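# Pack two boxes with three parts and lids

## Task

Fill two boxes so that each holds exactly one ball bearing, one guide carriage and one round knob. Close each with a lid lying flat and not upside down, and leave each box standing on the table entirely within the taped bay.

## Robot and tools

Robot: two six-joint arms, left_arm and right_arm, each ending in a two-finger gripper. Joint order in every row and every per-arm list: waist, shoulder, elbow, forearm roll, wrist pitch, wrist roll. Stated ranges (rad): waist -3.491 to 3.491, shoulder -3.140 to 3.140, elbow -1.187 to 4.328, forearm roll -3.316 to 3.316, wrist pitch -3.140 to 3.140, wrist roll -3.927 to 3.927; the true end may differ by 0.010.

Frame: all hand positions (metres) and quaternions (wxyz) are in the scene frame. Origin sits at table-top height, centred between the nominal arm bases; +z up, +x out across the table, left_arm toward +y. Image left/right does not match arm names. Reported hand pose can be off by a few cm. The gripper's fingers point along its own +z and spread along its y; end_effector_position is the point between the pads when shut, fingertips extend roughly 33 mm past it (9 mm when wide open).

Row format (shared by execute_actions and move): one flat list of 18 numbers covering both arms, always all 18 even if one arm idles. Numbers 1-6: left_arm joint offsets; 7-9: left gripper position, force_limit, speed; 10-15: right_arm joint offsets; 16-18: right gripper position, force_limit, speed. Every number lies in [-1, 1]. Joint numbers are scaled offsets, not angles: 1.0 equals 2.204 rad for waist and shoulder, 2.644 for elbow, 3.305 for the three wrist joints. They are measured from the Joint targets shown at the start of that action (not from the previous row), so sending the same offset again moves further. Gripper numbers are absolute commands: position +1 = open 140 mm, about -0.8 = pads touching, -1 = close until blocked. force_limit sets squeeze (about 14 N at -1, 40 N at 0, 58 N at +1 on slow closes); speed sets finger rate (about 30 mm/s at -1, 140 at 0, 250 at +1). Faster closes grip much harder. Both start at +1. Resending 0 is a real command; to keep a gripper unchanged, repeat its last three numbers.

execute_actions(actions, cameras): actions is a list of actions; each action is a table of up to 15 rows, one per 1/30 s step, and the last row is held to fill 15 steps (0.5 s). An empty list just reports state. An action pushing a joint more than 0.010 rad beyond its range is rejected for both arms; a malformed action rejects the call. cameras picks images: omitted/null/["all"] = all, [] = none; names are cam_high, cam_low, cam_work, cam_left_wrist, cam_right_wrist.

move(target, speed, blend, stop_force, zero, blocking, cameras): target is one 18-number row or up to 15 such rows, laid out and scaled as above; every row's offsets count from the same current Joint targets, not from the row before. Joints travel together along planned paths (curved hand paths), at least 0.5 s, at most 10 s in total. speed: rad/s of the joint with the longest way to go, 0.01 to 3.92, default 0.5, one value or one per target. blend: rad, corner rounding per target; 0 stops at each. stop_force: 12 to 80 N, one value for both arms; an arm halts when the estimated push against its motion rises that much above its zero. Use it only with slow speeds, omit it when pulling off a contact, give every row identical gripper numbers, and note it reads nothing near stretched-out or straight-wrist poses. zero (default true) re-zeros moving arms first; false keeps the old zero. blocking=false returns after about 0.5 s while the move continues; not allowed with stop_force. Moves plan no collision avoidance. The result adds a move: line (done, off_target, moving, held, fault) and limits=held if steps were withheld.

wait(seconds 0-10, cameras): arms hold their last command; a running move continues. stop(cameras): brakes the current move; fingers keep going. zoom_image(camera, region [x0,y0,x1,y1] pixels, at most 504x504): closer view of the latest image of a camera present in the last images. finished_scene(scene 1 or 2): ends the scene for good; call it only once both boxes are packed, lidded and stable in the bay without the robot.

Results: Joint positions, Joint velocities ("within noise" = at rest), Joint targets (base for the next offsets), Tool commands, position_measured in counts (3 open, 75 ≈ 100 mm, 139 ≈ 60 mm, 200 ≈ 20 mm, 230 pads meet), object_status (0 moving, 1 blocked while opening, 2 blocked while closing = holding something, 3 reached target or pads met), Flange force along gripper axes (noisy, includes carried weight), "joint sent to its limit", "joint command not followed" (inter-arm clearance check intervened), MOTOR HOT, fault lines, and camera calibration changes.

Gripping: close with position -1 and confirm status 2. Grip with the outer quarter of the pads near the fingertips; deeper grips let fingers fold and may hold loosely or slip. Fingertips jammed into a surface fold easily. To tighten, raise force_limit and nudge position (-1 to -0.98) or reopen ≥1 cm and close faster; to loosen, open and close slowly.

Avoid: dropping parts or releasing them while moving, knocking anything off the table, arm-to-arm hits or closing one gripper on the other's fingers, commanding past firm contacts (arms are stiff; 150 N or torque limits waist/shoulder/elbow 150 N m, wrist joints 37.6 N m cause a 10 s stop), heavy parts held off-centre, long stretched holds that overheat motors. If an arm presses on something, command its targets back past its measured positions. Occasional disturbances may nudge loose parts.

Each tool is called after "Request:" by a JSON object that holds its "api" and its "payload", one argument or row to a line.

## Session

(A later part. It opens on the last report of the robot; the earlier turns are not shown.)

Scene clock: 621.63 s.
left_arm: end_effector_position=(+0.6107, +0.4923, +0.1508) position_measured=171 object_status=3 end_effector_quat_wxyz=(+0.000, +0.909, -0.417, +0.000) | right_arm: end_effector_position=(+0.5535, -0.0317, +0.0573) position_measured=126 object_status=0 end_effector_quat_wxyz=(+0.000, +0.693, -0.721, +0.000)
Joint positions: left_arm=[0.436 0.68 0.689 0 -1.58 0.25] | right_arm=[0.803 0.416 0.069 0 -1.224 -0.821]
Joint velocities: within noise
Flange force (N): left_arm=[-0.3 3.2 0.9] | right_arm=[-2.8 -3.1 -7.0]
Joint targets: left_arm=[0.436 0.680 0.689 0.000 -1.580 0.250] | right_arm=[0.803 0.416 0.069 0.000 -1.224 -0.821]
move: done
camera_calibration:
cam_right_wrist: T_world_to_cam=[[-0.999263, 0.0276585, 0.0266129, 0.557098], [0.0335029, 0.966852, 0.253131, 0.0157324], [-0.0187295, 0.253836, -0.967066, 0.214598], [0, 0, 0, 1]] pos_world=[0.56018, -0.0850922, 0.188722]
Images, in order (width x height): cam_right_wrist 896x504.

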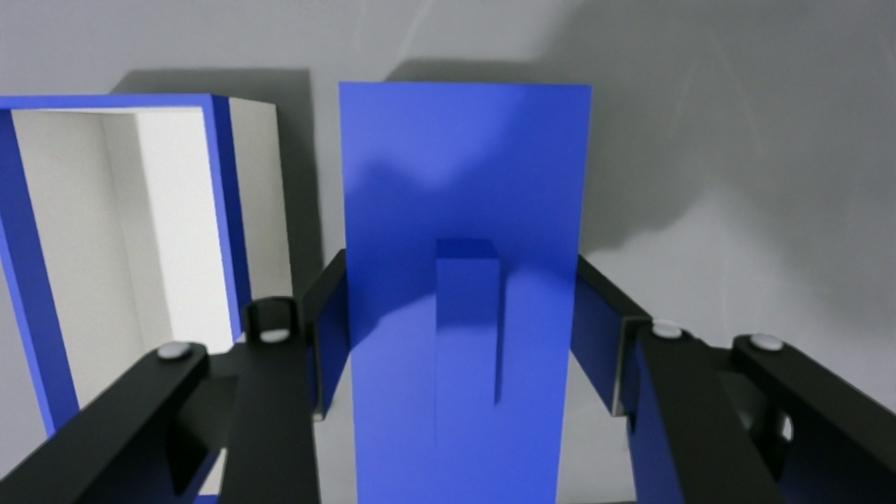

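Request:
{"api": "move", "payload": {
  "target": [
    [0,0,0,0,0,0,-0.33,0,-1,0,-0.01945,0.03615,0,-0.0419,0,-1,0.1,-1],
    [0,0,0,0,0,0,-0.33,0,-1,-0.249,-0.18166,-0.12467,0,-0.02141,0.17815,-1,0.1,-1],
    [0,0,0,0,0,0,-0.33,0,-1,-0.249,-0.15977,-0.15804,0,0.01988,0.17815,-1,0.1,-1]
  ],
  "speed": [0.08,0.35,0.1],
  "cameras": ["cam_work","cam_right_wrist"]
}}

Scene clock: 631.00 s.
left_arm: end_effector_position=(+0.6107, +0.4923, +0.1508) position_measured=171 object_status=3 end_effector_quat_wxyz=(+0.000, +0.909, -0.417, +0.000) | right_arm: end_effector_position=(+0.4962, -0.3707, +0.0652) position_measured=126 object_status=2 end_effector_quat_wxyz=(+0.000, +0.707, -0.707, +0.000)
Joint positions: left_arm=[0.436 0.68 0.689 0 -1.58 0.25] | right_arm=[0.255 0.064 -0.348 0 -1.158 -0.232]
Joint velocities: within noise
Flange force (N): left_arm=[0.0 2.1 -0.1] | right_arm=[-0.2 -2.3 5.4]
Joint targets: left_arm=[0.436 0.680 0.689 0.000 -1.580 0.250] | right_arm=[0.255 0.064 -0.348 0.000 -1.158 -0.232]
move: done
camera_calibration:
cam_right_wrist: T_world_to_cam=[[-0.999562, -0.012518, 0.0268018, 0.494199], [-0.0053334, 0.967463, 0.252955, 0.36294], [-0.0290963, 0.252702, -0.967107, 0.311936], [0, 0, 0, 1]] pos_world=[0.504994, -0.423771, 0.196622]
Images, in order (width x height): cam_work 896x504, cam_right_wrist 896x504.

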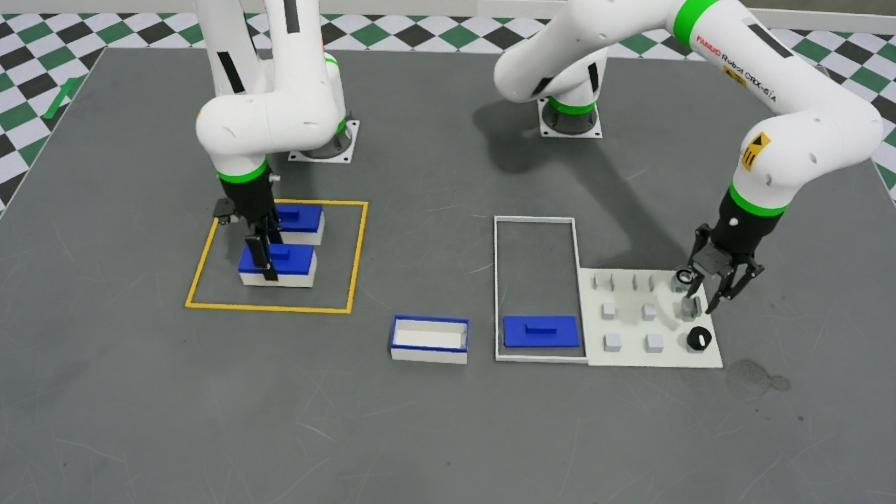

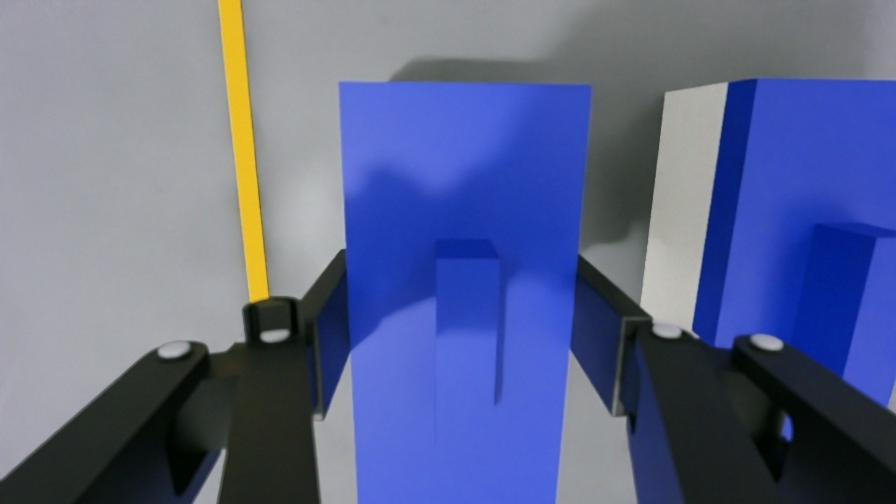

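Request:
{"api": "move", "payload": {
  "target": [0,0,0,0,0,0,-0.33,0,-1,0,0.00694,-0.00733,0,0.0105,0,-1,0.1,-1],
  "speed": 0.02,
  "stop_force": 12,
  "cameras": []
}}

Scene clock: 637.97 s.
left_arm: end_effector_position=(+0.6107, +0.4923, +0.1508) position_measured=171 object_status=3 end_effector_quat_wxyz=(+0.000, +0.909, -0.417, +0.000) | right_arm: end_effector_position=(+0.4963, -0.3707, +0.0569) position_measured=126 object_status=2 end_effector_quat_wxyz=(+0.000, +0.707, -0.707, +0.000)
Joint positions: left_arm=[0.436 0.68 0.689 0 -1.58 0.25] | right_arm=[0.255 0.073 -0.36 0 -1.137 -0.232]
Joint velocities: within noise
Flange force (N): left_arm=[-1.2 3.9 1.0] | right_arm=[-1.4 3.6 -20.5]
Joint targets: left_arm=[0.436 0.680 0.689 0.000 -1.580 0.250] | right_arm=[0.255 0.073 -0.360 0.000 -1.137 -0.232]
move: contact (right_arm); right_arm: the wrist pitch is farthest, 0.014 rad from its target
No camera images: "cameras" was empty.

Request:
{"api": "move", "payload": {
  "target": [
    [0,0,0,0,0,0,-0.33,0,-1,0,0,0,0,0,0,0.3,0.1,-1],
    [0,0,0,0,0,0,-0.33,0,-1,0,-0.03385,0.05823,0,-0.0694,0,0.3,0.1,-1]
  ],
  "speed": 0.12,
  "cameras": ["cam_work","cam_right_wrist"]
}}

Request:
{"api": "zoom_image", "payload": {
  "camera": "cam_work",
  "region": [180, 190, 380, 320]
}}

Scene clock: 647.50 s.
left_arm: end_effector_position=(+0.6107, +0.4923, +0.1508) position_measured=171 object_status=3 end_effector_quat_wxyz=(+0.000, +0.909, -0.417, +0.000) | right_arm: end_effector_position=(+0.4962, -0.3707, +0.1512) position_measured=91 object_status=3 end_effector_quat_wxyz=(+0.000, +0.707, -0.707, +0.000)
Joint positions: left_arm=[0.436 0.68 0.689 0 -1.58 0.25] | right_arm=[0.255 -0.001 -0.206 0 -1.367 -0.232]
Joint velocities: within noise
Flange force (N): left_arm=[-0.6 3.8 0.6] | right_arm=[0.0 -2.4 0.8]
Joint targets: left_arm=[0.436 0.680 0.689 0.000 -1.580 0.250] | right_arm=[0.255 -0.001 -0.206 0.000 -1.367 -0.232]
move: done
camera_calibration:
cam_right_wrist: T_world_to_cam=[[-0.999546, -0.0124761, 0.0274357, 0.491823], [-0.00513828, 0.967514, 0.252766, 0.341067], [-0.0296979, 0.25251, -0.967138, 0.395316], [0, 0, 0, 1]] pos_world=[0.505092, -0.423672, 0.282621]
Images, in order (width x height): cam_work 896x504, cam_right_wrist 896x504.

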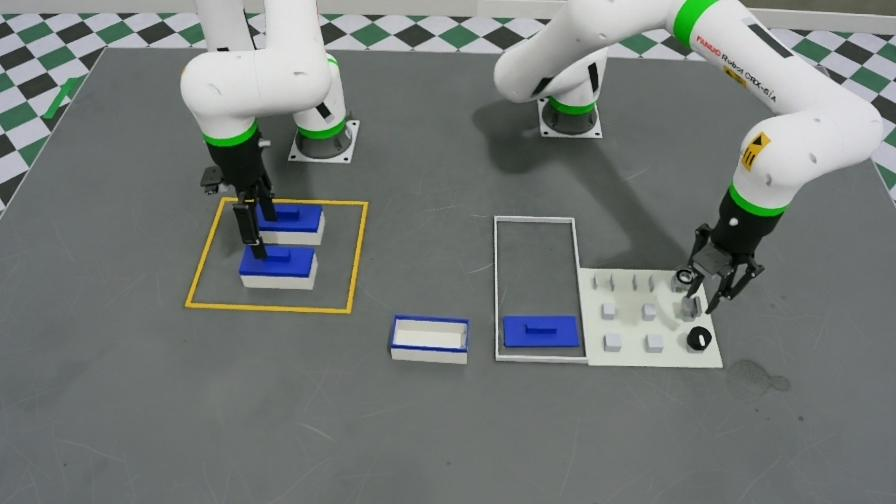

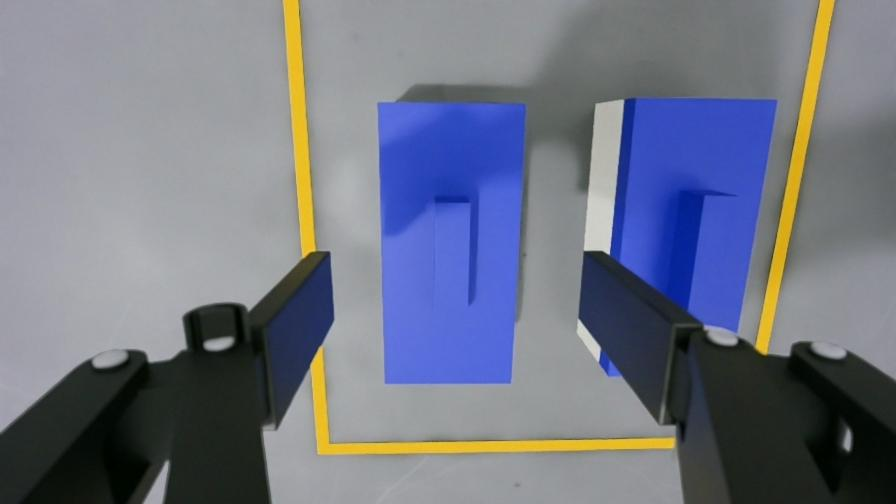

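Scaled by 2.520 from the camera's 896x504 image, which has a finer 1280x720 frame.

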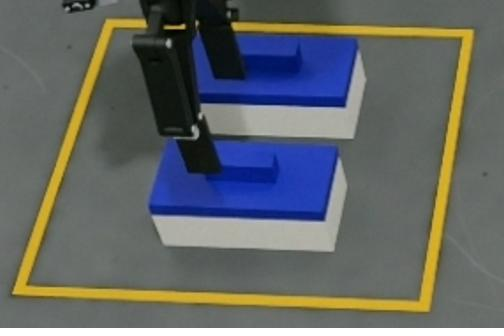

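Both boxes are packed, lidded and inside the bay.

Request:
{"api": "finished_scene", "payload": {
  "scene": 2
}}

The scene is finished: the task was done.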